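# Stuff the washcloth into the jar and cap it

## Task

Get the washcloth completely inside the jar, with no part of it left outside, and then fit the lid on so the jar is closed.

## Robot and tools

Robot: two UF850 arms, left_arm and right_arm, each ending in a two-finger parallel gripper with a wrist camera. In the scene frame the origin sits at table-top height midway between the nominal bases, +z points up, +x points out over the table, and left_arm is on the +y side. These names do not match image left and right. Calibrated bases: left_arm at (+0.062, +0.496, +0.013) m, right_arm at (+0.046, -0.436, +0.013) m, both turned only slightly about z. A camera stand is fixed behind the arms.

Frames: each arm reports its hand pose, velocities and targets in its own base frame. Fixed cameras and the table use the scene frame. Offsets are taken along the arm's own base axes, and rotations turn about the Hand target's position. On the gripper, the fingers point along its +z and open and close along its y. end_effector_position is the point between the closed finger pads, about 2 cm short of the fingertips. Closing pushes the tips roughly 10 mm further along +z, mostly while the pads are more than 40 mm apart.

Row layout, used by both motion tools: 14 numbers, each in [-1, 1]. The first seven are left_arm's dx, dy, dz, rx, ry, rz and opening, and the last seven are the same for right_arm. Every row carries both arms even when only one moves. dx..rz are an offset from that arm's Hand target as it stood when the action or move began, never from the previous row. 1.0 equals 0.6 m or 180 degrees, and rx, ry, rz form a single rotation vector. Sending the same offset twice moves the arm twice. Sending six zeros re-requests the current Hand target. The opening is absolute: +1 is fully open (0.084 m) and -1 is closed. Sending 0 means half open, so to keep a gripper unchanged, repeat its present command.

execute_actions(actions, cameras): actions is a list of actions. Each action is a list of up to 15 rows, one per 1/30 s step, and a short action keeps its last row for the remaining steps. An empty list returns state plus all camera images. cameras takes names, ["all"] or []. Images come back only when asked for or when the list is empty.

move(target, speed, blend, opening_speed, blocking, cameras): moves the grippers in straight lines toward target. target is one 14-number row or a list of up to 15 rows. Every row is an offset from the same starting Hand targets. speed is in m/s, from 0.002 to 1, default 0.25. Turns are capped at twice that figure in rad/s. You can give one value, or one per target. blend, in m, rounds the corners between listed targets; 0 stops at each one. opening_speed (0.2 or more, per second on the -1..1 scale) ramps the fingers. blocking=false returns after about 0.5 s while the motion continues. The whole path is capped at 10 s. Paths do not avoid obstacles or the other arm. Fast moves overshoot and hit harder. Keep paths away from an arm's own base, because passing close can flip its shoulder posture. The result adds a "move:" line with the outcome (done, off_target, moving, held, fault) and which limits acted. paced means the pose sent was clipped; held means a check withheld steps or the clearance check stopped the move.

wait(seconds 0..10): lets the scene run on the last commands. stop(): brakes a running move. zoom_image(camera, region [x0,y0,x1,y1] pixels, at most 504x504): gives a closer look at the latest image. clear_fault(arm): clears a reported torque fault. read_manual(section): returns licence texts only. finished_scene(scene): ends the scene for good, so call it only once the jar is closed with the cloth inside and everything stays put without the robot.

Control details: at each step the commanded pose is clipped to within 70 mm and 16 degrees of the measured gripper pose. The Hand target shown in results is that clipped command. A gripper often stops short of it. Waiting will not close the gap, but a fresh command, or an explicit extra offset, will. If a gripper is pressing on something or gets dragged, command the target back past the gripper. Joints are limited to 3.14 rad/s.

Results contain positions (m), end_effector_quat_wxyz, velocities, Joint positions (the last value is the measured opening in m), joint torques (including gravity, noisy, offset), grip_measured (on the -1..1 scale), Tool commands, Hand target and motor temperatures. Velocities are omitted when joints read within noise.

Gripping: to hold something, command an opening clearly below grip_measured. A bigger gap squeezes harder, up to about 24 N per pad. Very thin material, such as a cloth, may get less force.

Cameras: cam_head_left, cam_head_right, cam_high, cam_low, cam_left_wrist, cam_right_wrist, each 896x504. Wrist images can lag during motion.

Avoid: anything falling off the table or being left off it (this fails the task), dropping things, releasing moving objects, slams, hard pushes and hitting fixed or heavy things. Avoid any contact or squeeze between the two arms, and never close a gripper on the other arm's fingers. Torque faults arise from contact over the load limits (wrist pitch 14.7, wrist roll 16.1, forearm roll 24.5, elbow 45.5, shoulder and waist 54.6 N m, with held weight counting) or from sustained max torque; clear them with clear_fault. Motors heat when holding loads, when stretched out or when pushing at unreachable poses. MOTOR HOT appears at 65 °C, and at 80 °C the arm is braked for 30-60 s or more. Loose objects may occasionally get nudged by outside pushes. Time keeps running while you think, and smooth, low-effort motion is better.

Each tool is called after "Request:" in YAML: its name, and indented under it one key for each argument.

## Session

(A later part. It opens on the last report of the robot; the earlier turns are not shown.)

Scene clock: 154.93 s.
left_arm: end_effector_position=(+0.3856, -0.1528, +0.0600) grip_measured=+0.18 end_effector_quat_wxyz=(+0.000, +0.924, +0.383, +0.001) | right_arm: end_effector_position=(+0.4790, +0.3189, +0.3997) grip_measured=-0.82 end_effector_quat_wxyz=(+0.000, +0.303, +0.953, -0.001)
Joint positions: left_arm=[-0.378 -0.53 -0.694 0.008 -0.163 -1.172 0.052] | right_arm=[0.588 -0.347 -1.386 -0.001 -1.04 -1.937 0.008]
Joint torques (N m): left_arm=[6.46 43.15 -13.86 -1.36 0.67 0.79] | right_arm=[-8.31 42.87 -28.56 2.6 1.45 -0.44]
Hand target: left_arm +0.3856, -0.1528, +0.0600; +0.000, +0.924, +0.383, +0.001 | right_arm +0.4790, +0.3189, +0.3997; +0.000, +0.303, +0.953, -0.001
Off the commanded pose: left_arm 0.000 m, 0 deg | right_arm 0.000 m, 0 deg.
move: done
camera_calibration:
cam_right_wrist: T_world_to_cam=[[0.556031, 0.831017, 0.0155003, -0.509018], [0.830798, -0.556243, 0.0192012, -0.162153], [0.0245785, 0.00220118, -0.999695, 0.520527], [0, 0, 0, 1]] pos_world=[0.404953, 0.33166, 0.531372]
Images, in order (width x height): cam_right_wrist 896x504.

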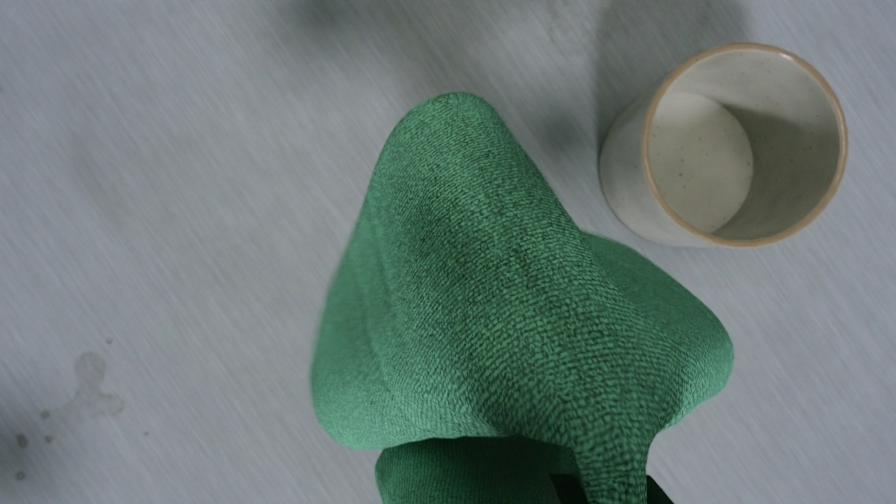

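Request:
move:
  target:
    - [0,0,0,0,0,0,0.19, -0.0288,0.332,0,0,0,0,-1]
    - [0,0,0,0,0,0,0.19, -0.0288,0.332,-0.3,0,0,0,-1]
  speed: [0.25,0.2]
  blend: [0.03,0]
  cameras: ["cam_head_left","cam_low","cam_high","cam_right_wrist"]

Scene clock: 166.07 s.
left_arm: end_effector_position=(+0.3856, -0.1528, +0.0600) grip_measured=+0.18 end_effector_quat_wxyz=(+0.000, +0.924, +0.383, +0.001) | right_arm: end_effector_position=(+0.4617, +0.5181, +0.2197) grip_measured=-0.82 end_effector_quat_wxyz=(+0.000, +0.303, +0.953, -0.001)
Joint positions: left_arm=[-0.378 -0.53 -0.694 0.008 -0.163 -1.172 0.052] | right_arm=[0.843 -0.792 -1.629 -0.001 -0.839 -1.681 0.008]
Joint torques (N m): left_arm=[6.39 42.66 -13.58 -1.45 0.5 0.74] | right_arm=[6.44 43.26 -35.83 -0.77 1.45 0.45]
Hand target: left_arm +0.3856, -0.1528, +0.0600; +0.000, +0.924, +0.383, +0.001 | right_arm +0.4617, +0.5181, +0.2197; +0.000, +0.303, +0.953, -0.001
Off the commanded pose: left_arm 0.000 m, 0 deg | right_arm 0.000 m, 0 deg.
move: done
camera_calibration:
cam_right_wrist: T_world_to_cam=[[0.556099, 0.83097, 0.0155848, -0.662178], [0.830753, -0.556312, 0.019146, -0.033447], [0.0245797, 0.00230007, -0.999695, 0.340516], [0, 0, 0, 1]] pos_world=[0.387653, 0.53086, 0.351372]
Images, in order (width x height): cam_head_left 896x504, cam_high 896x504, cam_low 896x504, cam_right_wrist 896x504.

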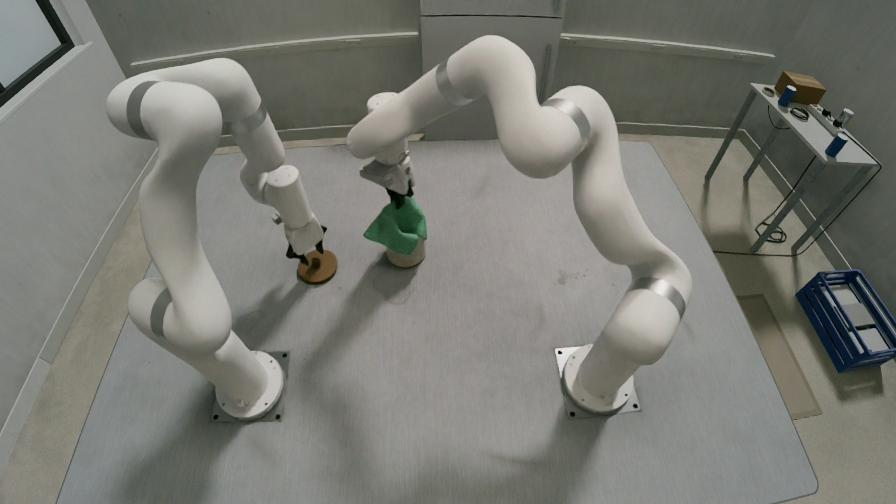

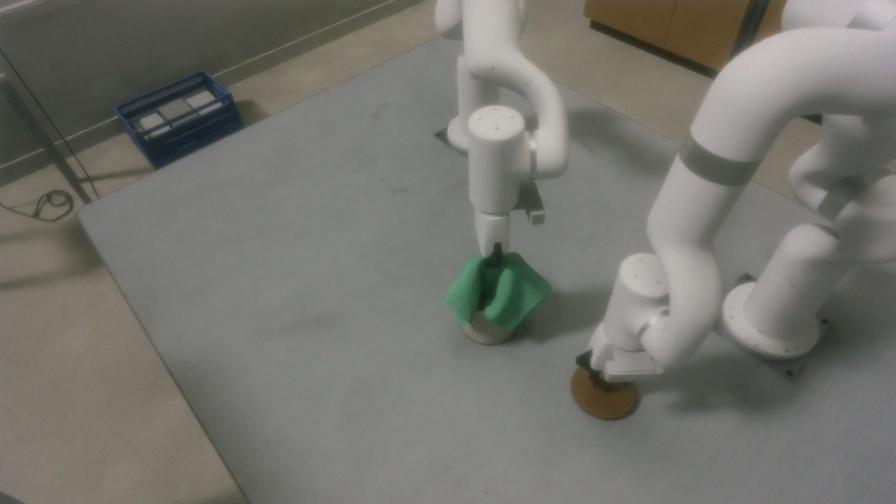

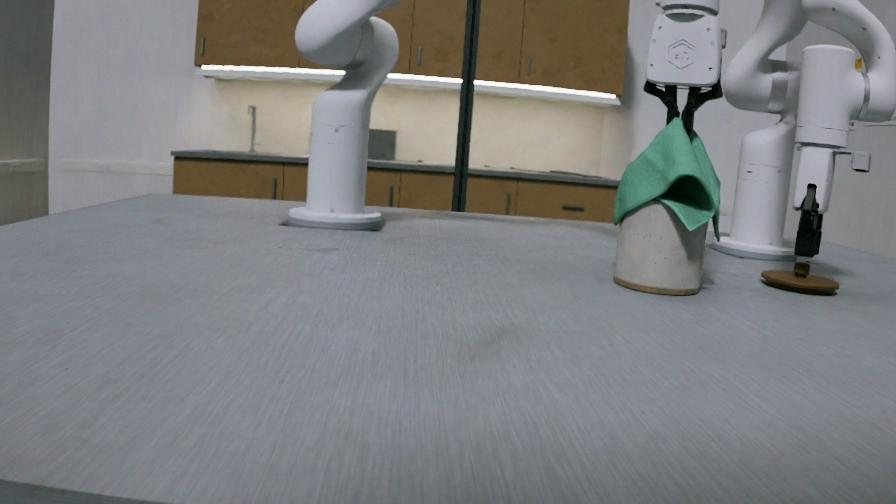

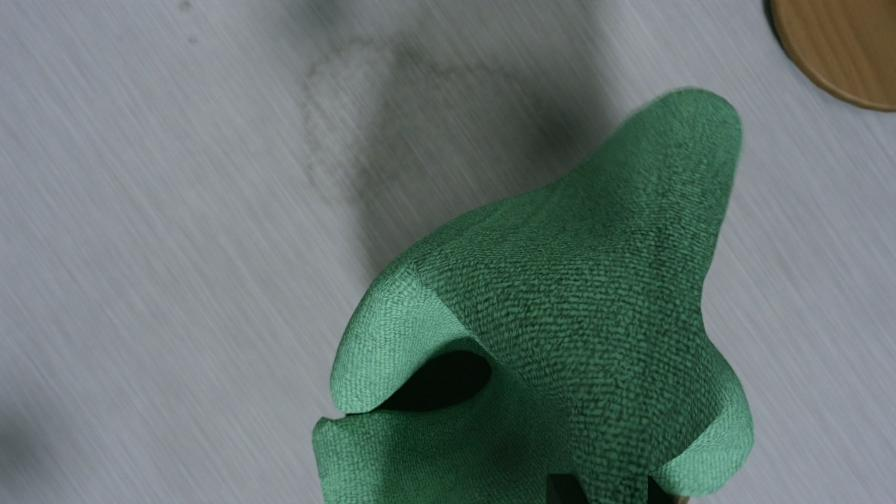

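Request:
move:
  target: [0,0,0,0,0,0,0.19, 0,0,-0.2245,0,0,0,-1]
  speed: 0.1
  cameras: ["cam_head_left","cam_low","cam_high","cam_right_wrist"]

Scene clock: 169.67 s.
left_arm: end_effector_position=(+0.3856, -0.1528, +0.0600) grip_measured=+0.18 end_effector_quat_wxyz=(+0.000, +0.924, +0.383, +0.001) | right_arm: end_effector_position=(+0.4617, +0.5181, +0.0850) grip_measured=-0.82 end_effector_quat_wxyz=(+0.000, +0.303, +0.953, -0.001)
Joint positions: left_arm=[-0.378 -0.53 -0.694 0.008 -0.163 -1.172 0.052] | right_arm=[0.843 -0.97 -1.602 -0.001 -0.634 -1.681 0.008]
Joint torques (N m): left_arm=[5.77 43.46 -13.98 -1.63 0.44 0.62] | right_arm=[5.19 44.35 -32.38 -1.37 1.87 0.51]
Hand target: left_arm +0.3856, -0.1528, +0.0600; +0.000, +0.924, +0.383, +0.001 | right_arm +0.4617, +0.5181, +0.0850; +0.000, +0.303, +0.953, -0.001
Off the commanded pose: left_arm 0.000 m, 0 deg | right_arm 0.000 m, 0 deg.
move: done
camera_calibration:
cam_right_wrist: T_world_to_cam=[[0.556099, 0.83097, 0.0155848, -0.660081], [0.830753, -0.556312, 0.019146, -0.03087], [0.0245797, 0.00230007, -0.999695, 0.205957], [0, 0, 0, 1]] pos_world=[0.387653, 0.53086, 0.216772]
Images, in order (width x height): cam_head_left 896x504, cam_high 896x504, cam_low 896x504, cam_right_wrist 896x504.

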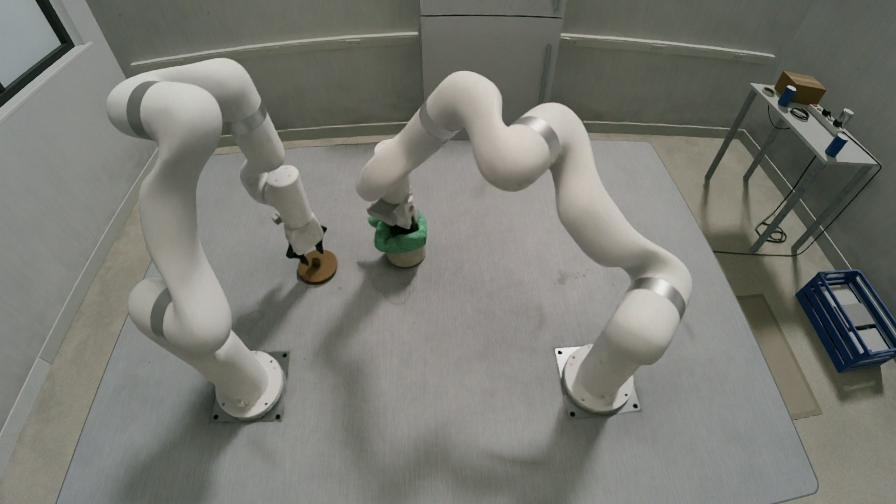

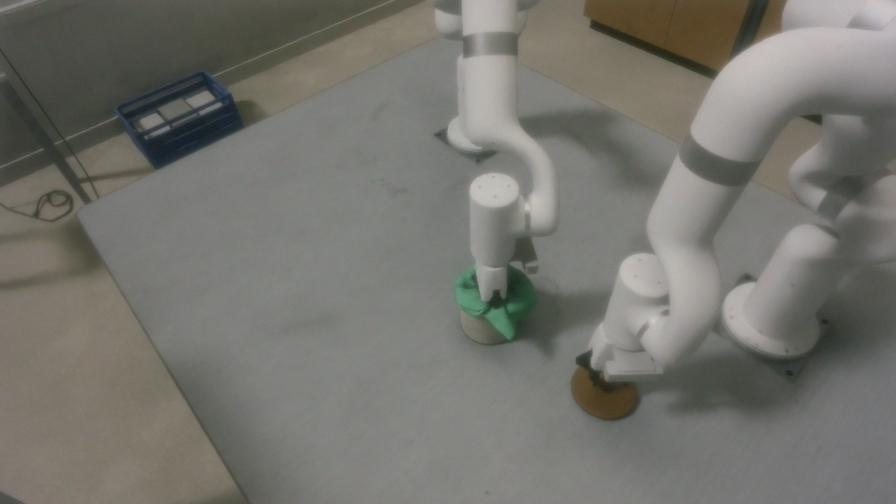

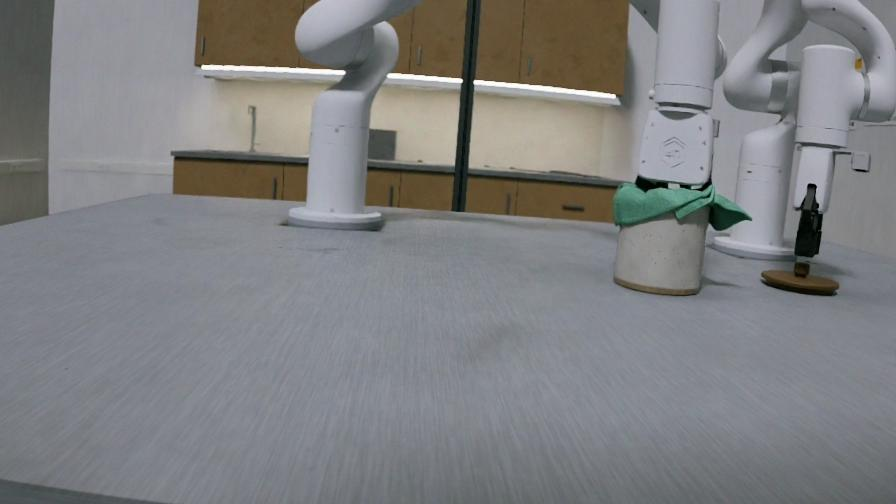

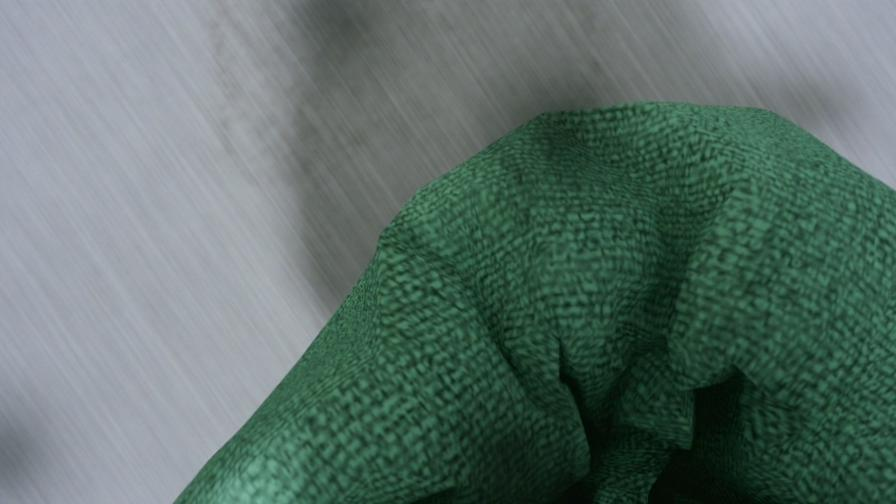

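Request:
move:
  target:
    - [0,0,0,0,0,0,0.19, 0,0,-0.0283,0,0,0,-1]
    - [0,0,0,0,0,0,0.19, 0,0,-0.0283,0,0,0,-0.4]
    - [0,0,0,0,0,0,0.19, 0,0,0.3,0,0,0,-0.4]
  speed: [0.06,0.06,0.12]
  opening_speed: 0.8
  cameras: ["cam_head_left","cam_low","cam_high","cam_right_wrist"]

Scene clock: 177.80 s.
left_arm: end_effector_position=(+0.3856, -0.1528, +0.0600) grip_measured=+0.18 end_effector_quat_wxyz=(+0.000, +0.924, +0.383, +0.001) | right_arm: end_effector_position=(+0.4617, +0.5181, +0.2649) grip_measured=-0.42 end_effector_quat_wxyz=(+0.000, +0.303, +0.953, -0.001)
Joint positions: left_arm=[-0.378 -0.53 -0.694 0.008 -0.163 -1.172 0.052] | right_arm=[0.843 -0.748 -1.663 -0.001 -0.917 -1.681 0.026]
Joint torques (N m): left_arm=[6.17 42.28 -14.76 -1.84 0.29 0.68] | right_arm=[-7.3 55.27 -36.3 2.4 -1.66 -0.41]
Hand target: left_arm +0.3856, -0.1528, +0.0600; +0.000, +0.924, +0.383, +0.001 | right_arm +0.4617, +0.5181, +0.2650; +0.000, +0.303, +0.953, -0.001
Off the commanded pose: left_arm 0.000 m, 0 deg | right_arm 0.000 m, 0 deg.
move: done
camera_calibration:
cam_right_wrist: T_world_to_cam=[[0.556102, 0.83097, 0.0154461, -0.662831], [0.830753, -0.556312, 0.0191185, -0.0343036], [0.0244798, 0.00220006, -0.999698, 0.385895], [0, 0, 0, 1]] pos_world=[0.387653, 0.530861, 0.396672]
Images, in order (width x height): cam_head_left 896x504, cam_high 896x504, cam_low 896x504, cam_right_wrist 896x504.

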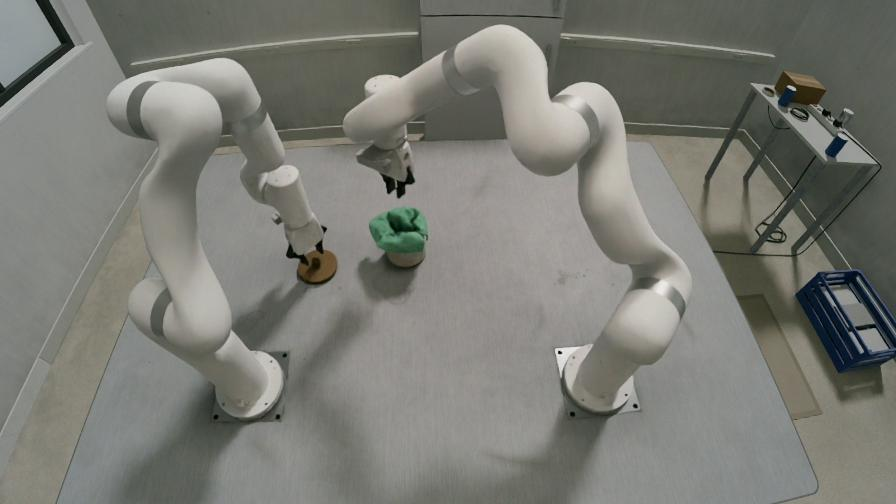

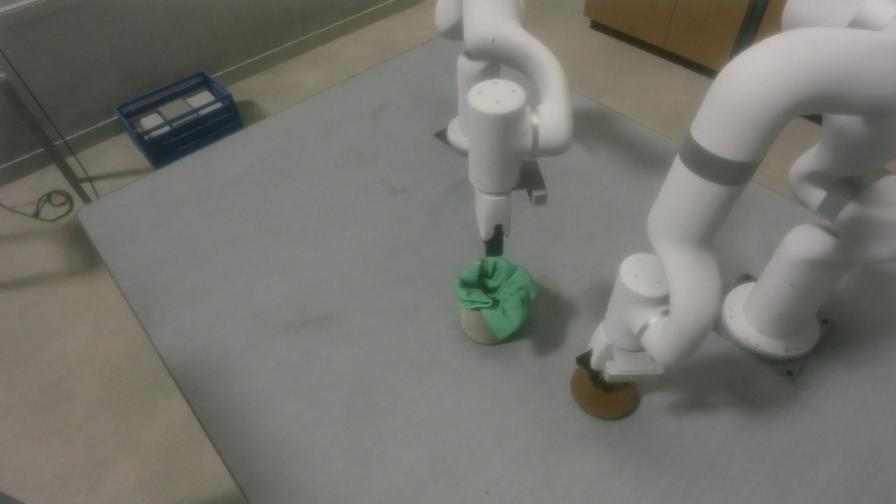

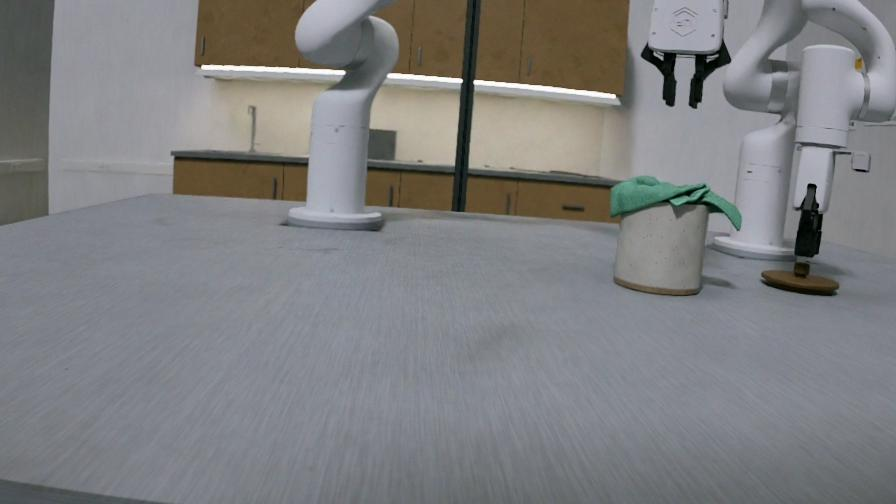

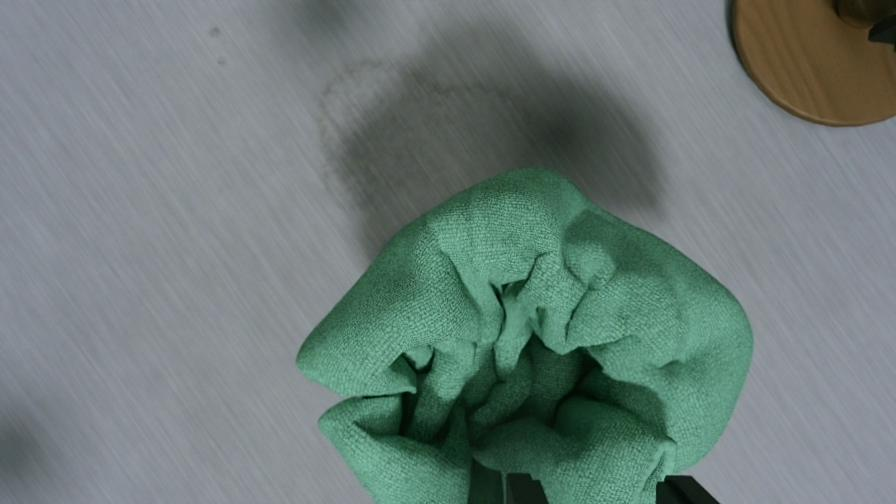

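Request:
zoom_image:
  camera: "cam_high"
  region: [430, 240, 570, 360]

Request:
zoom_image:
  camera: "cam_head_left"
  region: [340, 180, 460, 290]

Request:
zoom_image:
  camera: "cam_low"
  region: [580, 160, 760, 310]

Scaled by 3.600 from the camera's 896x504 image, which has a finer 1280x720 frame.

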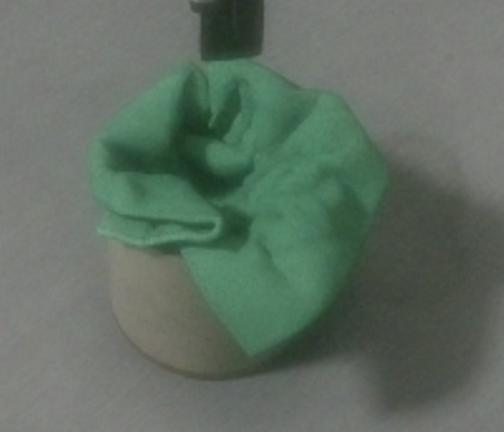

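Scaled by 4.200 from the camera's 896x504 image, which has a finer 1280x720 frame.

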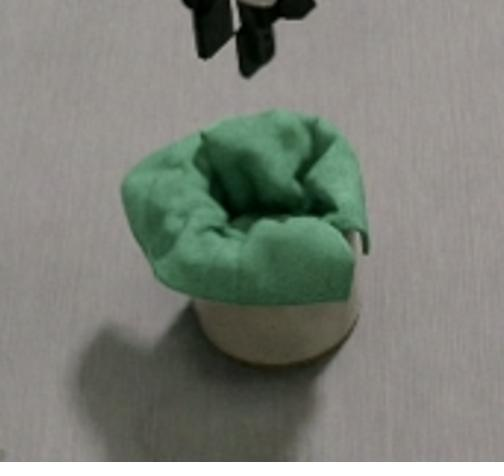

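Scaled by 2.800 from the camera's 896x504 image, which has a finer 1280x720 frame.

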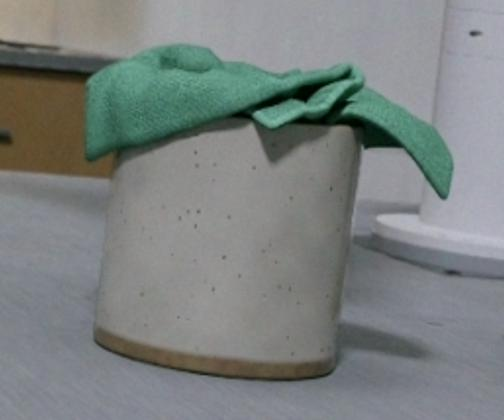

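Request:
move:
  target:
    - [0,0,0,0,0,0,0.19, 0.0588,0.0833,-0.108,0,0,0,0.25]
    - [0,0,0,0,0,0,0.19, 0.0588,0.0833,-0.2117,0,0,0,0.25]
    - [0,0,0,0,0,0,0.19, 0.0588,0.0833,-0.2117,0,0,0,-1]
  speed: [0.15,0.08,0.06]
  opening_speed: 1.0
  cameras: ["cam_head_left","cam_low","cam_high","cam_right_wrist"]

Scene clock: 213.27 s.
left_arm: end_effector_position=(+0.3856, -0.1528, +0.0600) grip_measured=+0.18 end_effector_quat_wxyz=(+0.000, +0.924, +0.383, +0.001) | right_arm: end_effector_position=(+0.4970, +0.5681, +0.1380) grip_measured=-0.87 end_effector_quat_wxyz=(+0.000, +0.303, +0.953, -0.001)
Joint positions: left_arm=[-0.378 -0.53 -0.694 0.008 -0.163 -1.172 0.052] | right_arm=[0.852 -1.052 -1.887 -0.001 -0.836 -1.672 0.006]
Joint torques (N m): left_arm=[5.64 43.21 -14.09 -1.33 0.27 0.66] | right_arm=[5.79 48.64 -22.48 0 1.11 0.3]
Hand target: left_arm +0.3856, -0.1528, +0.0600; +0.000, +0.924, +0.383, +0.001 | right_arm +0.4970, +0.5681, +0.1380; +0.000, +0.303, +0.953, -0.001
Off the commanded pose: left_arm 0.000 m, 0 deg | right_arm 0.000 m, 0 deg.
move: done
camera_calibration:
cam_right_wrist: T_world_to_cam=[[0.556099, 0.83097, 0.0155848, -0.722084], [0.830753, -0.556312, 0.019146, -0.0333927], [0.0245797, 0.00230007, -0.999695, 0.257858], [0, 0, 0, 1]] pos_world=[0.422953, 0.58086, 0.269672]
Images, in order (width x height): cam_head_left 896x504, cam_high 896x504, cam_low 896x504, cam_right_wrist 896x504.

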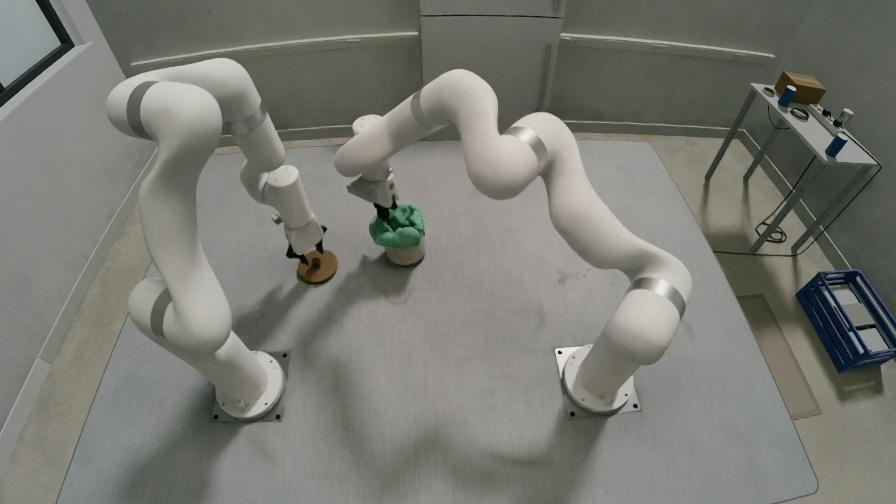

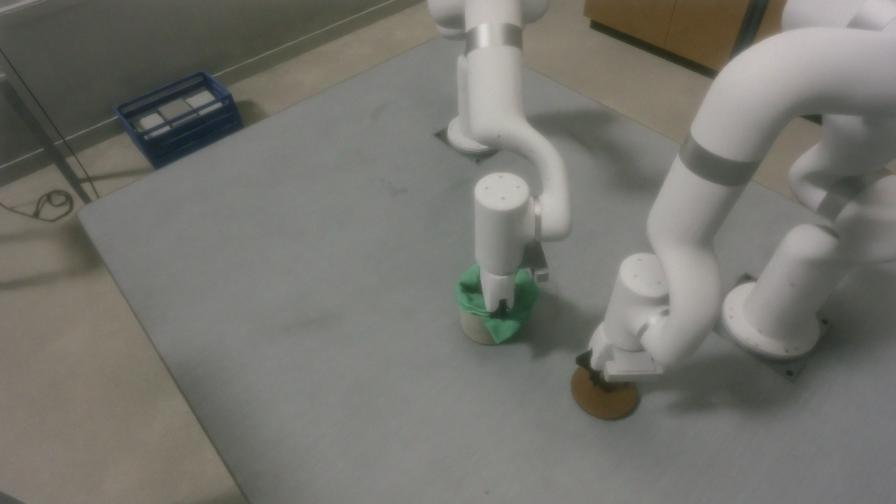

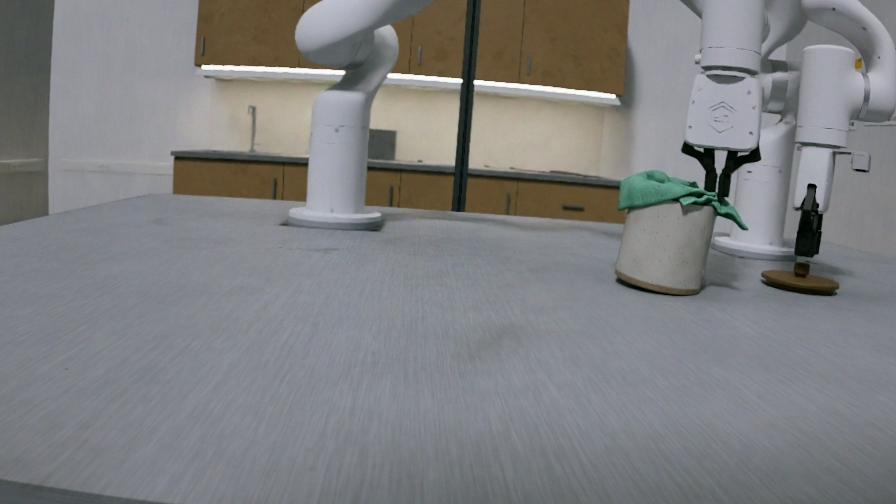

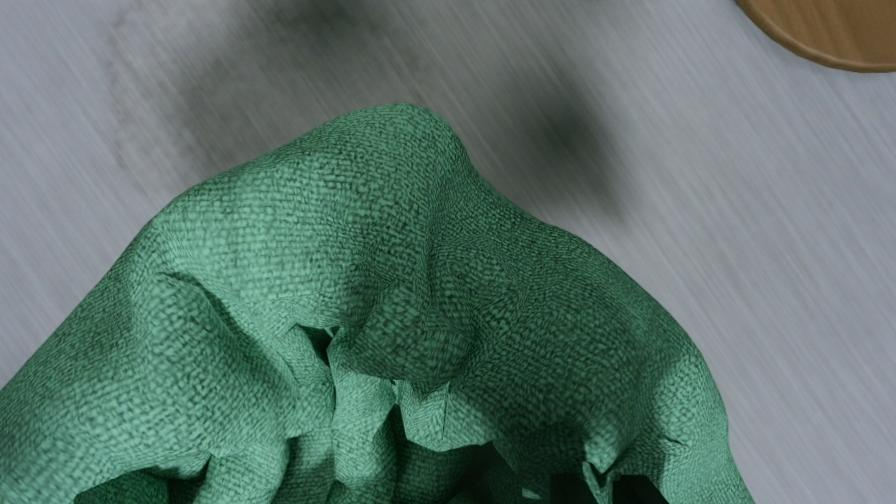

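Request:
move:
  target: [0,0,0,0,0,0,0.19, 0,0,0.05,0,0,0,-1]
  speed: 0.05
  cameras: ["cam_low","cam_high"]

Request:
zoom_image:
  camera: "cam_low"
  region: [580, 130, 780, 310]

Scene clock: 220.30 s.
left_arm: end_effector_position=(+0.3856, -0.1528, +0.0600) grip_measured=+0.18 end_effector_quat_wxyz=(+0.000, +0.924, +0.383, +0.001) | right_arm: end_effector_position=(+0.4970, +0.5680, +0.1679) grip_measured=-0.91 end_effector_quat_wxyz=(+0.000, +0.303, +0.953, -0.001)
Joint positions: left_arm=[-0.378 -0.53 -0.694 0.008 -0.163 -1.172 0.052] | right_arm=[0.852 -1.017 -1.894 -0.001 -0.879 -1.672 0.004]
Joint torques (N m): left_arm=[5.88 43.45 -14.24 -1.73 0.15 0.75] | right_arm=[4.5 62.29 -36.85 1.54 -1.47 -0.31]
Hand target: left_arm +0.3856, -0.1528, +0.0600; +0.000, +0.924, +0.383, +0.001 | right_arm +0.4970, +0.5681, +0.1680; +0.000, +0.303, +0.953, -0.001
Off the commanded pose: left_arm 0.000 m, 0 deg | right_arm 0.000 m, 0 deg.
move: done
Images, in order (width x height): cam_high 896x504, cam_low 896x504.

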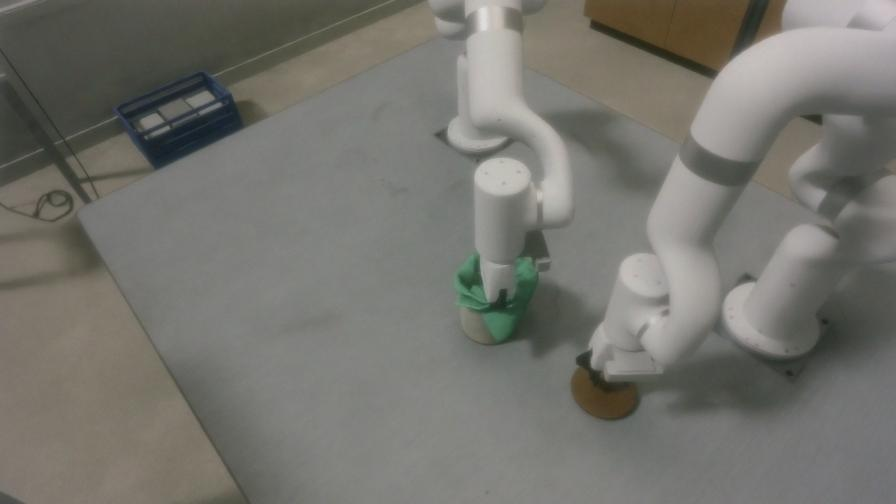

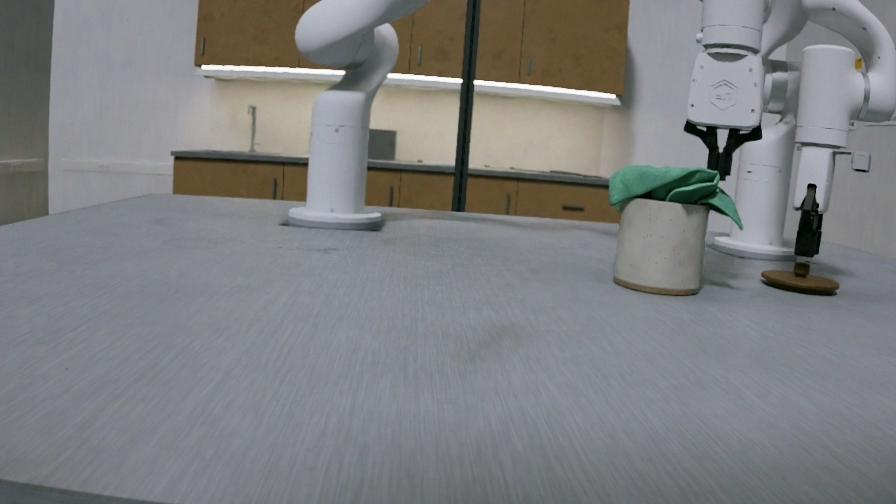

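Scaled by 2.520 from the camera's 896x504 image, which has a finer 1280x720 frame.

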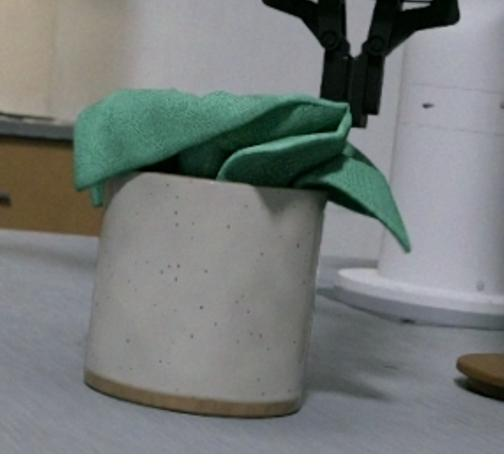

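Request:
zoom_image:
  camera: "cam_high"
  region: [430, 230, 580, 360]

Scaled by 3.360 from the camera's 896x504 image, which has a finer 1280x720 frame.

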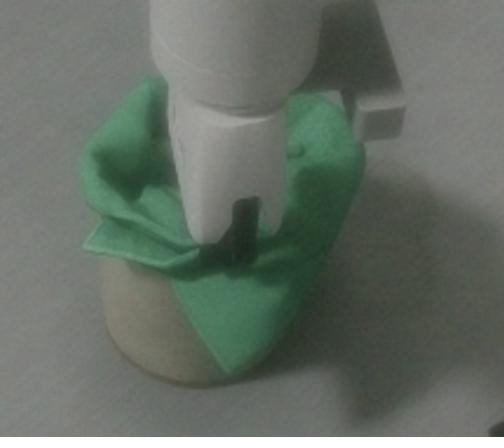

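Request:
move:
  target:
    - [0,0,0,0,0,0,0.19, 0,0,0.0533,0,0,0,-1]
    - [0,0,0,0,0,0,0.19, -0.0588,-0.0833,0.0533,0,0,0,-1]
  speed: [0.1,0.1]
  blend: [0.01,0]
  cameras: ["cam_low","cam_high","cam_head_left","cam_right_wrist"]

Scene clock: 228.17 s.
left_arm: end_effector_position=(+0.3856, -0.1528, +0.0600) grip_measured=+0.18 end_effector_quat_wxyz=(+0.000, +0.924, +0.383, +0.001) | right_arm: end_effector_position=(+0.4617, +0.5181, +0.1999) grip_measured=-0.91 end_effector_quat_wxyz=(+0.000, +0.303, +0.953, -0.001)
Joint positions: left_arm=[-0.378 -0.53 -0.694 0.008 -0.163 -1.172 0.052] | right_arm=[0.843 -0.814 -1.618 -0.001 -0.806 -1.681 0.004]
Joint torques (N m): left_arm=[5.71 44.4 -13.93 -1.5 0.06 0.66] | right_arm=[-8.57 57.21 -26.66 -0.87 1.39 -0.47]
Hand target: left_arm +0.3856, -0.1528, +0.0600; +0.000, +0.924, +0.383, +0.001 | right_arm +0.4617, +0.5181, +0.1999; +0.000, +0.303, +0.953, -0.001
Off the commanded pose: left_arm 0.000 m, 0 deg | right_arm 0.000 m, 0 deg.
move: done
camera_calibration:
cam_right_wrist: T_world_to_cam=[[0.556099, 0.83097, 0.0155848, -0.661871], [0.830753, -0.556312, 0.019146, -0.0330698], [0.0245797, 0.00230007, -0.999695, 0.320822], [0, 0, 0, 1]] pos_world=[0.387653, 0.53086, 0.331672]
Images, in order (width x height): cam_head_left 896x504, cam_high 896x504, cam_low 896x504, cam_right_wrist 896x504.

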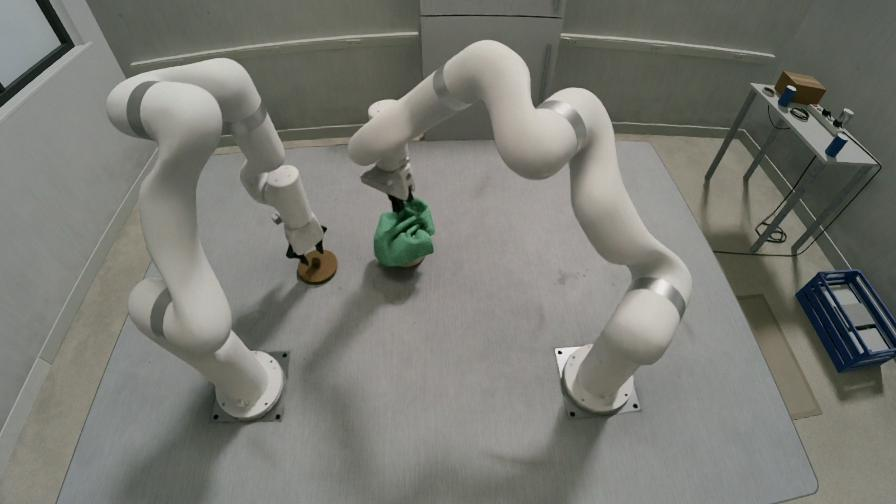

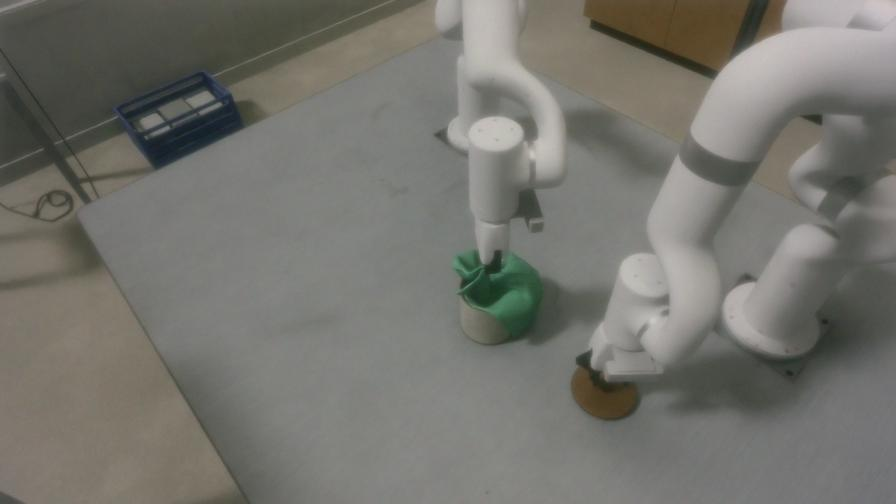

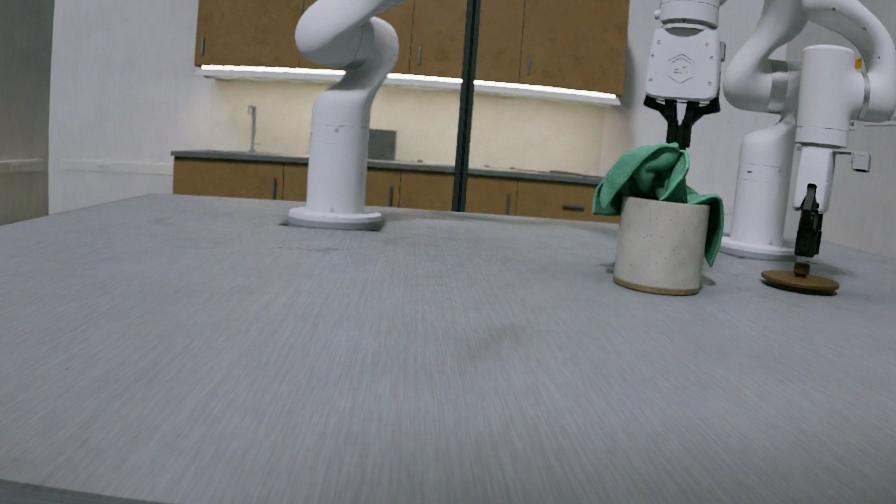

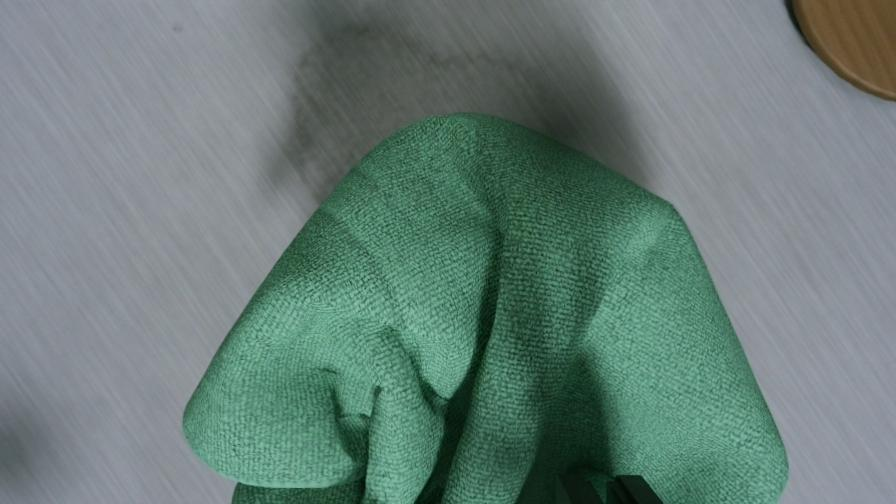

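Request:
move:
  target:
    - [0,0,0,0,0,0,0.19, 0,0,-0.2183,0,0,0,-1]
    - [0,0,0,0,0,0,0.19, 0,0,-0.2183,0,0,0,-0.5]
    - [0,0,0,0,0,0,0.19, 0,0,0.12,0,0,0,-0.5]
  speed: [0.12,0.06,0.12]
  opening_speed: 1.0
  cameras: ["cam_low","cam_high","cam_head_left","cam_right_wrist"]

Scene clock: 241.73 s.
left_arm: end_effector_position=(+0.3856, -0.1528, +0.0600) grip_measured=+0.18 end_effector_quat_wxyz=(+0.000, +0.924, +0.383, +0.001) | right_arm: end_effector_position=(+0.4617, +0.5181, +0.2719) grip_measured=-0.52 end_effector_quat_wxyz=(+0.000, +0.303, +0.953, -0.001)
Joint positions: left_arm=[-0.378 -0.53 -0.694 0.008 -0.163 -1.172 0.052] | right_arm=[0.843 -0.742 -1.67 -0.001 -0.93 -1.681 0.021]
Joint torques (N m): left_arm=[5.1 42.18 -13.95 -1.64 -0.14 0.56] | right_arm=[6.21 56.03 -36.21 2.22 -1.51 -0.49]
Hand target: left_arm +0.3856, -0.1528, +0.0600; +0.000, +0.924, +0.383, +0.001 | right_arm +0.4617, +0.5181, +0.2719; +0.000, +0.303, +0.953, -0.001
Off the commanded pose: left_arm 0.000 m, 0 deg | right_arm 0.000 m, 0 deg.
move: done
camera_calibration:
cam_right_wrist: T_world_to_cam=[[0.556102, 0.83097, 0.0154461, -0.662938], [0.830753, -0.556312, 0.0191185, -0.0344356], [0.0244798, 0.00220006, -0.999698, 0.392793], [0, 0, 0, 1]] pos_world=[0.387653, 0.530861, 0.403572]
Images, in order (width x height): cam_head_left 896x504, cam_high 896x504, cam_low 896x504, cam_right_wrist 896x504.

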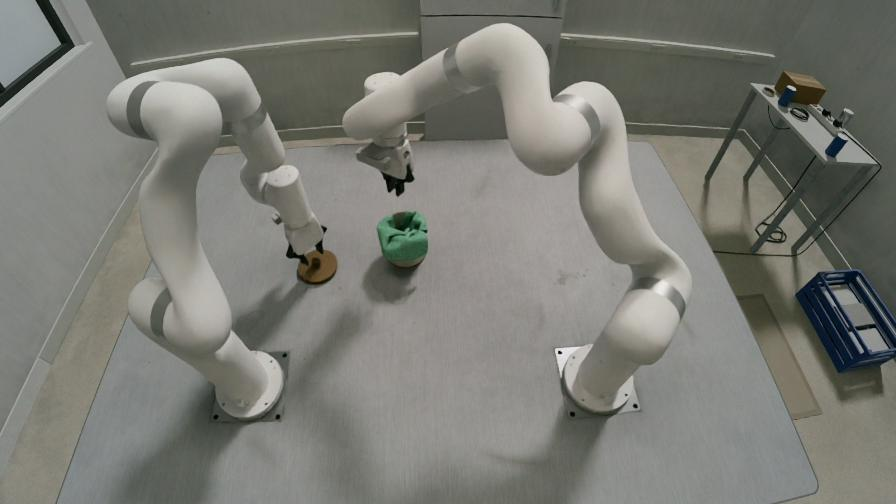

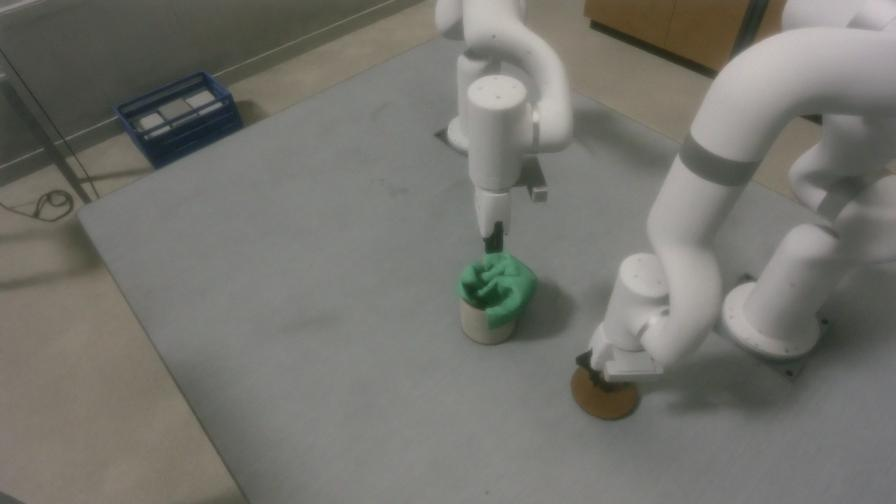

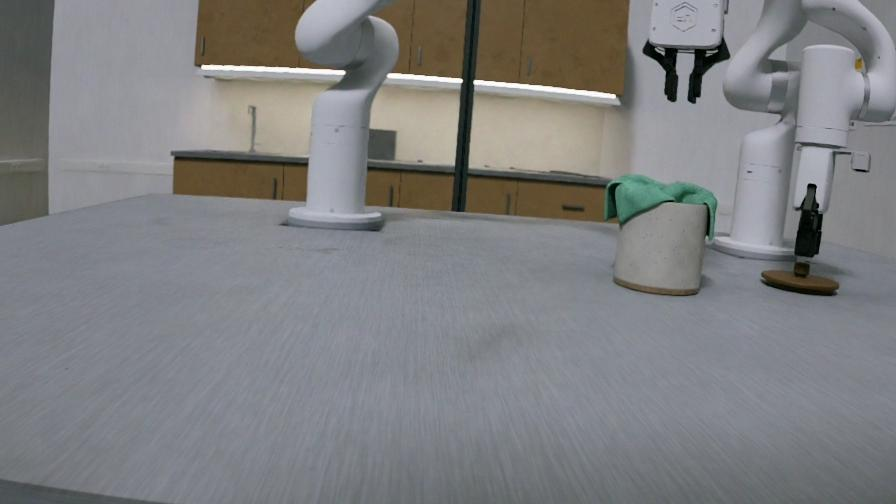

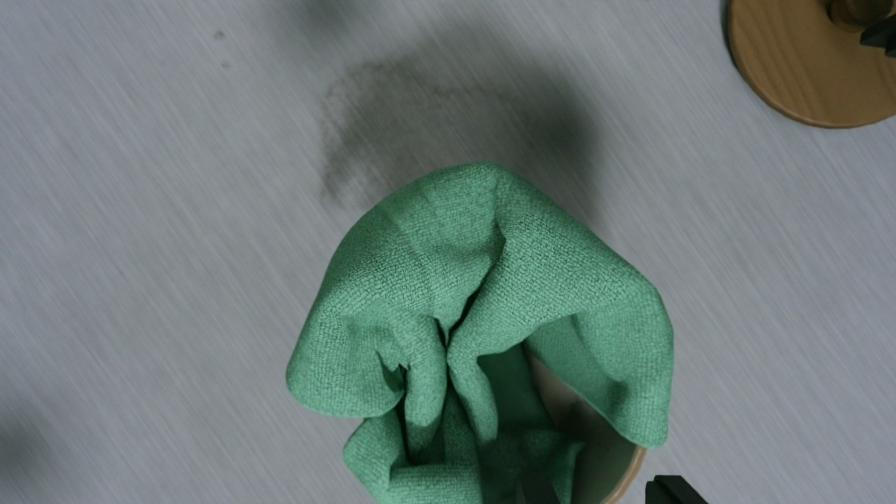

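Request:
zoom_image:
  camera: "cam_high"
  region: [430, 230, 570, 360]

Request:
zoom_image:
  camera: "cam_head_left"
  region: [340, 180, 460, 290]

Request:
zoom_image:
  camera: "cam_low"
  region: [580, 160, 760, 310]

Request:
zoom_image:
  camera: "cam_right_wrist"
  region: [260, 140, 720, 504]

Scaled by 3.600 from the camera's 896x504 image, which has a finer 1280x720 frame.

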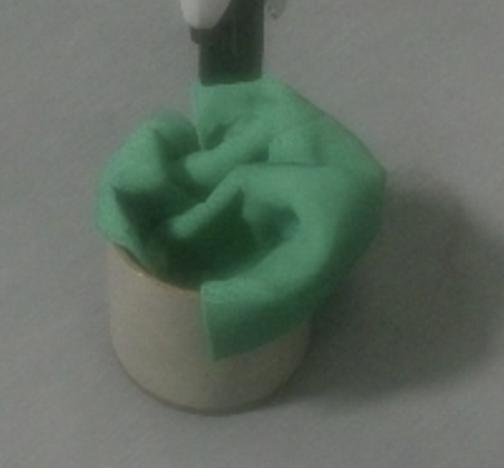

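Scaled by 4.200 from the camera's 896x504 image, which has a finer 1280x720 frame.

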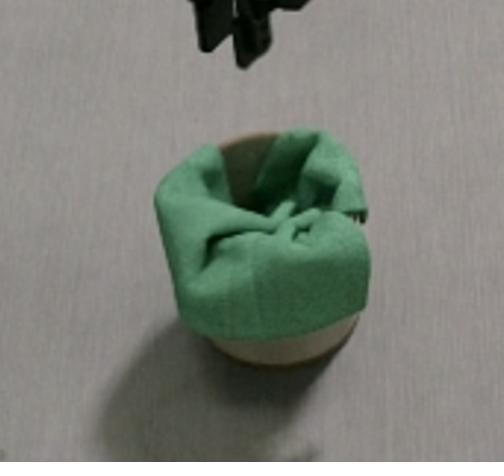

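Scaled by 2.800 from the camera's 896x504 image, which has a finer 1280x720 frame.

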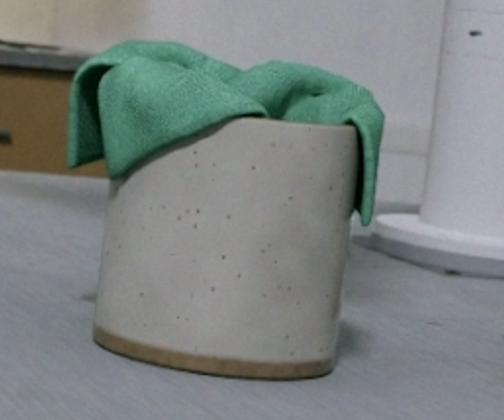

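Scaled by 1.096 from the camera's 896x504 image, which has a finer 1280x720 frame.

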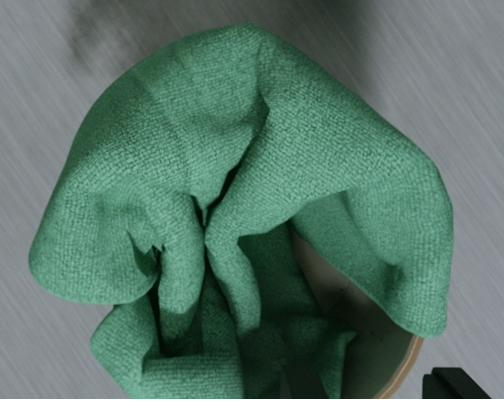

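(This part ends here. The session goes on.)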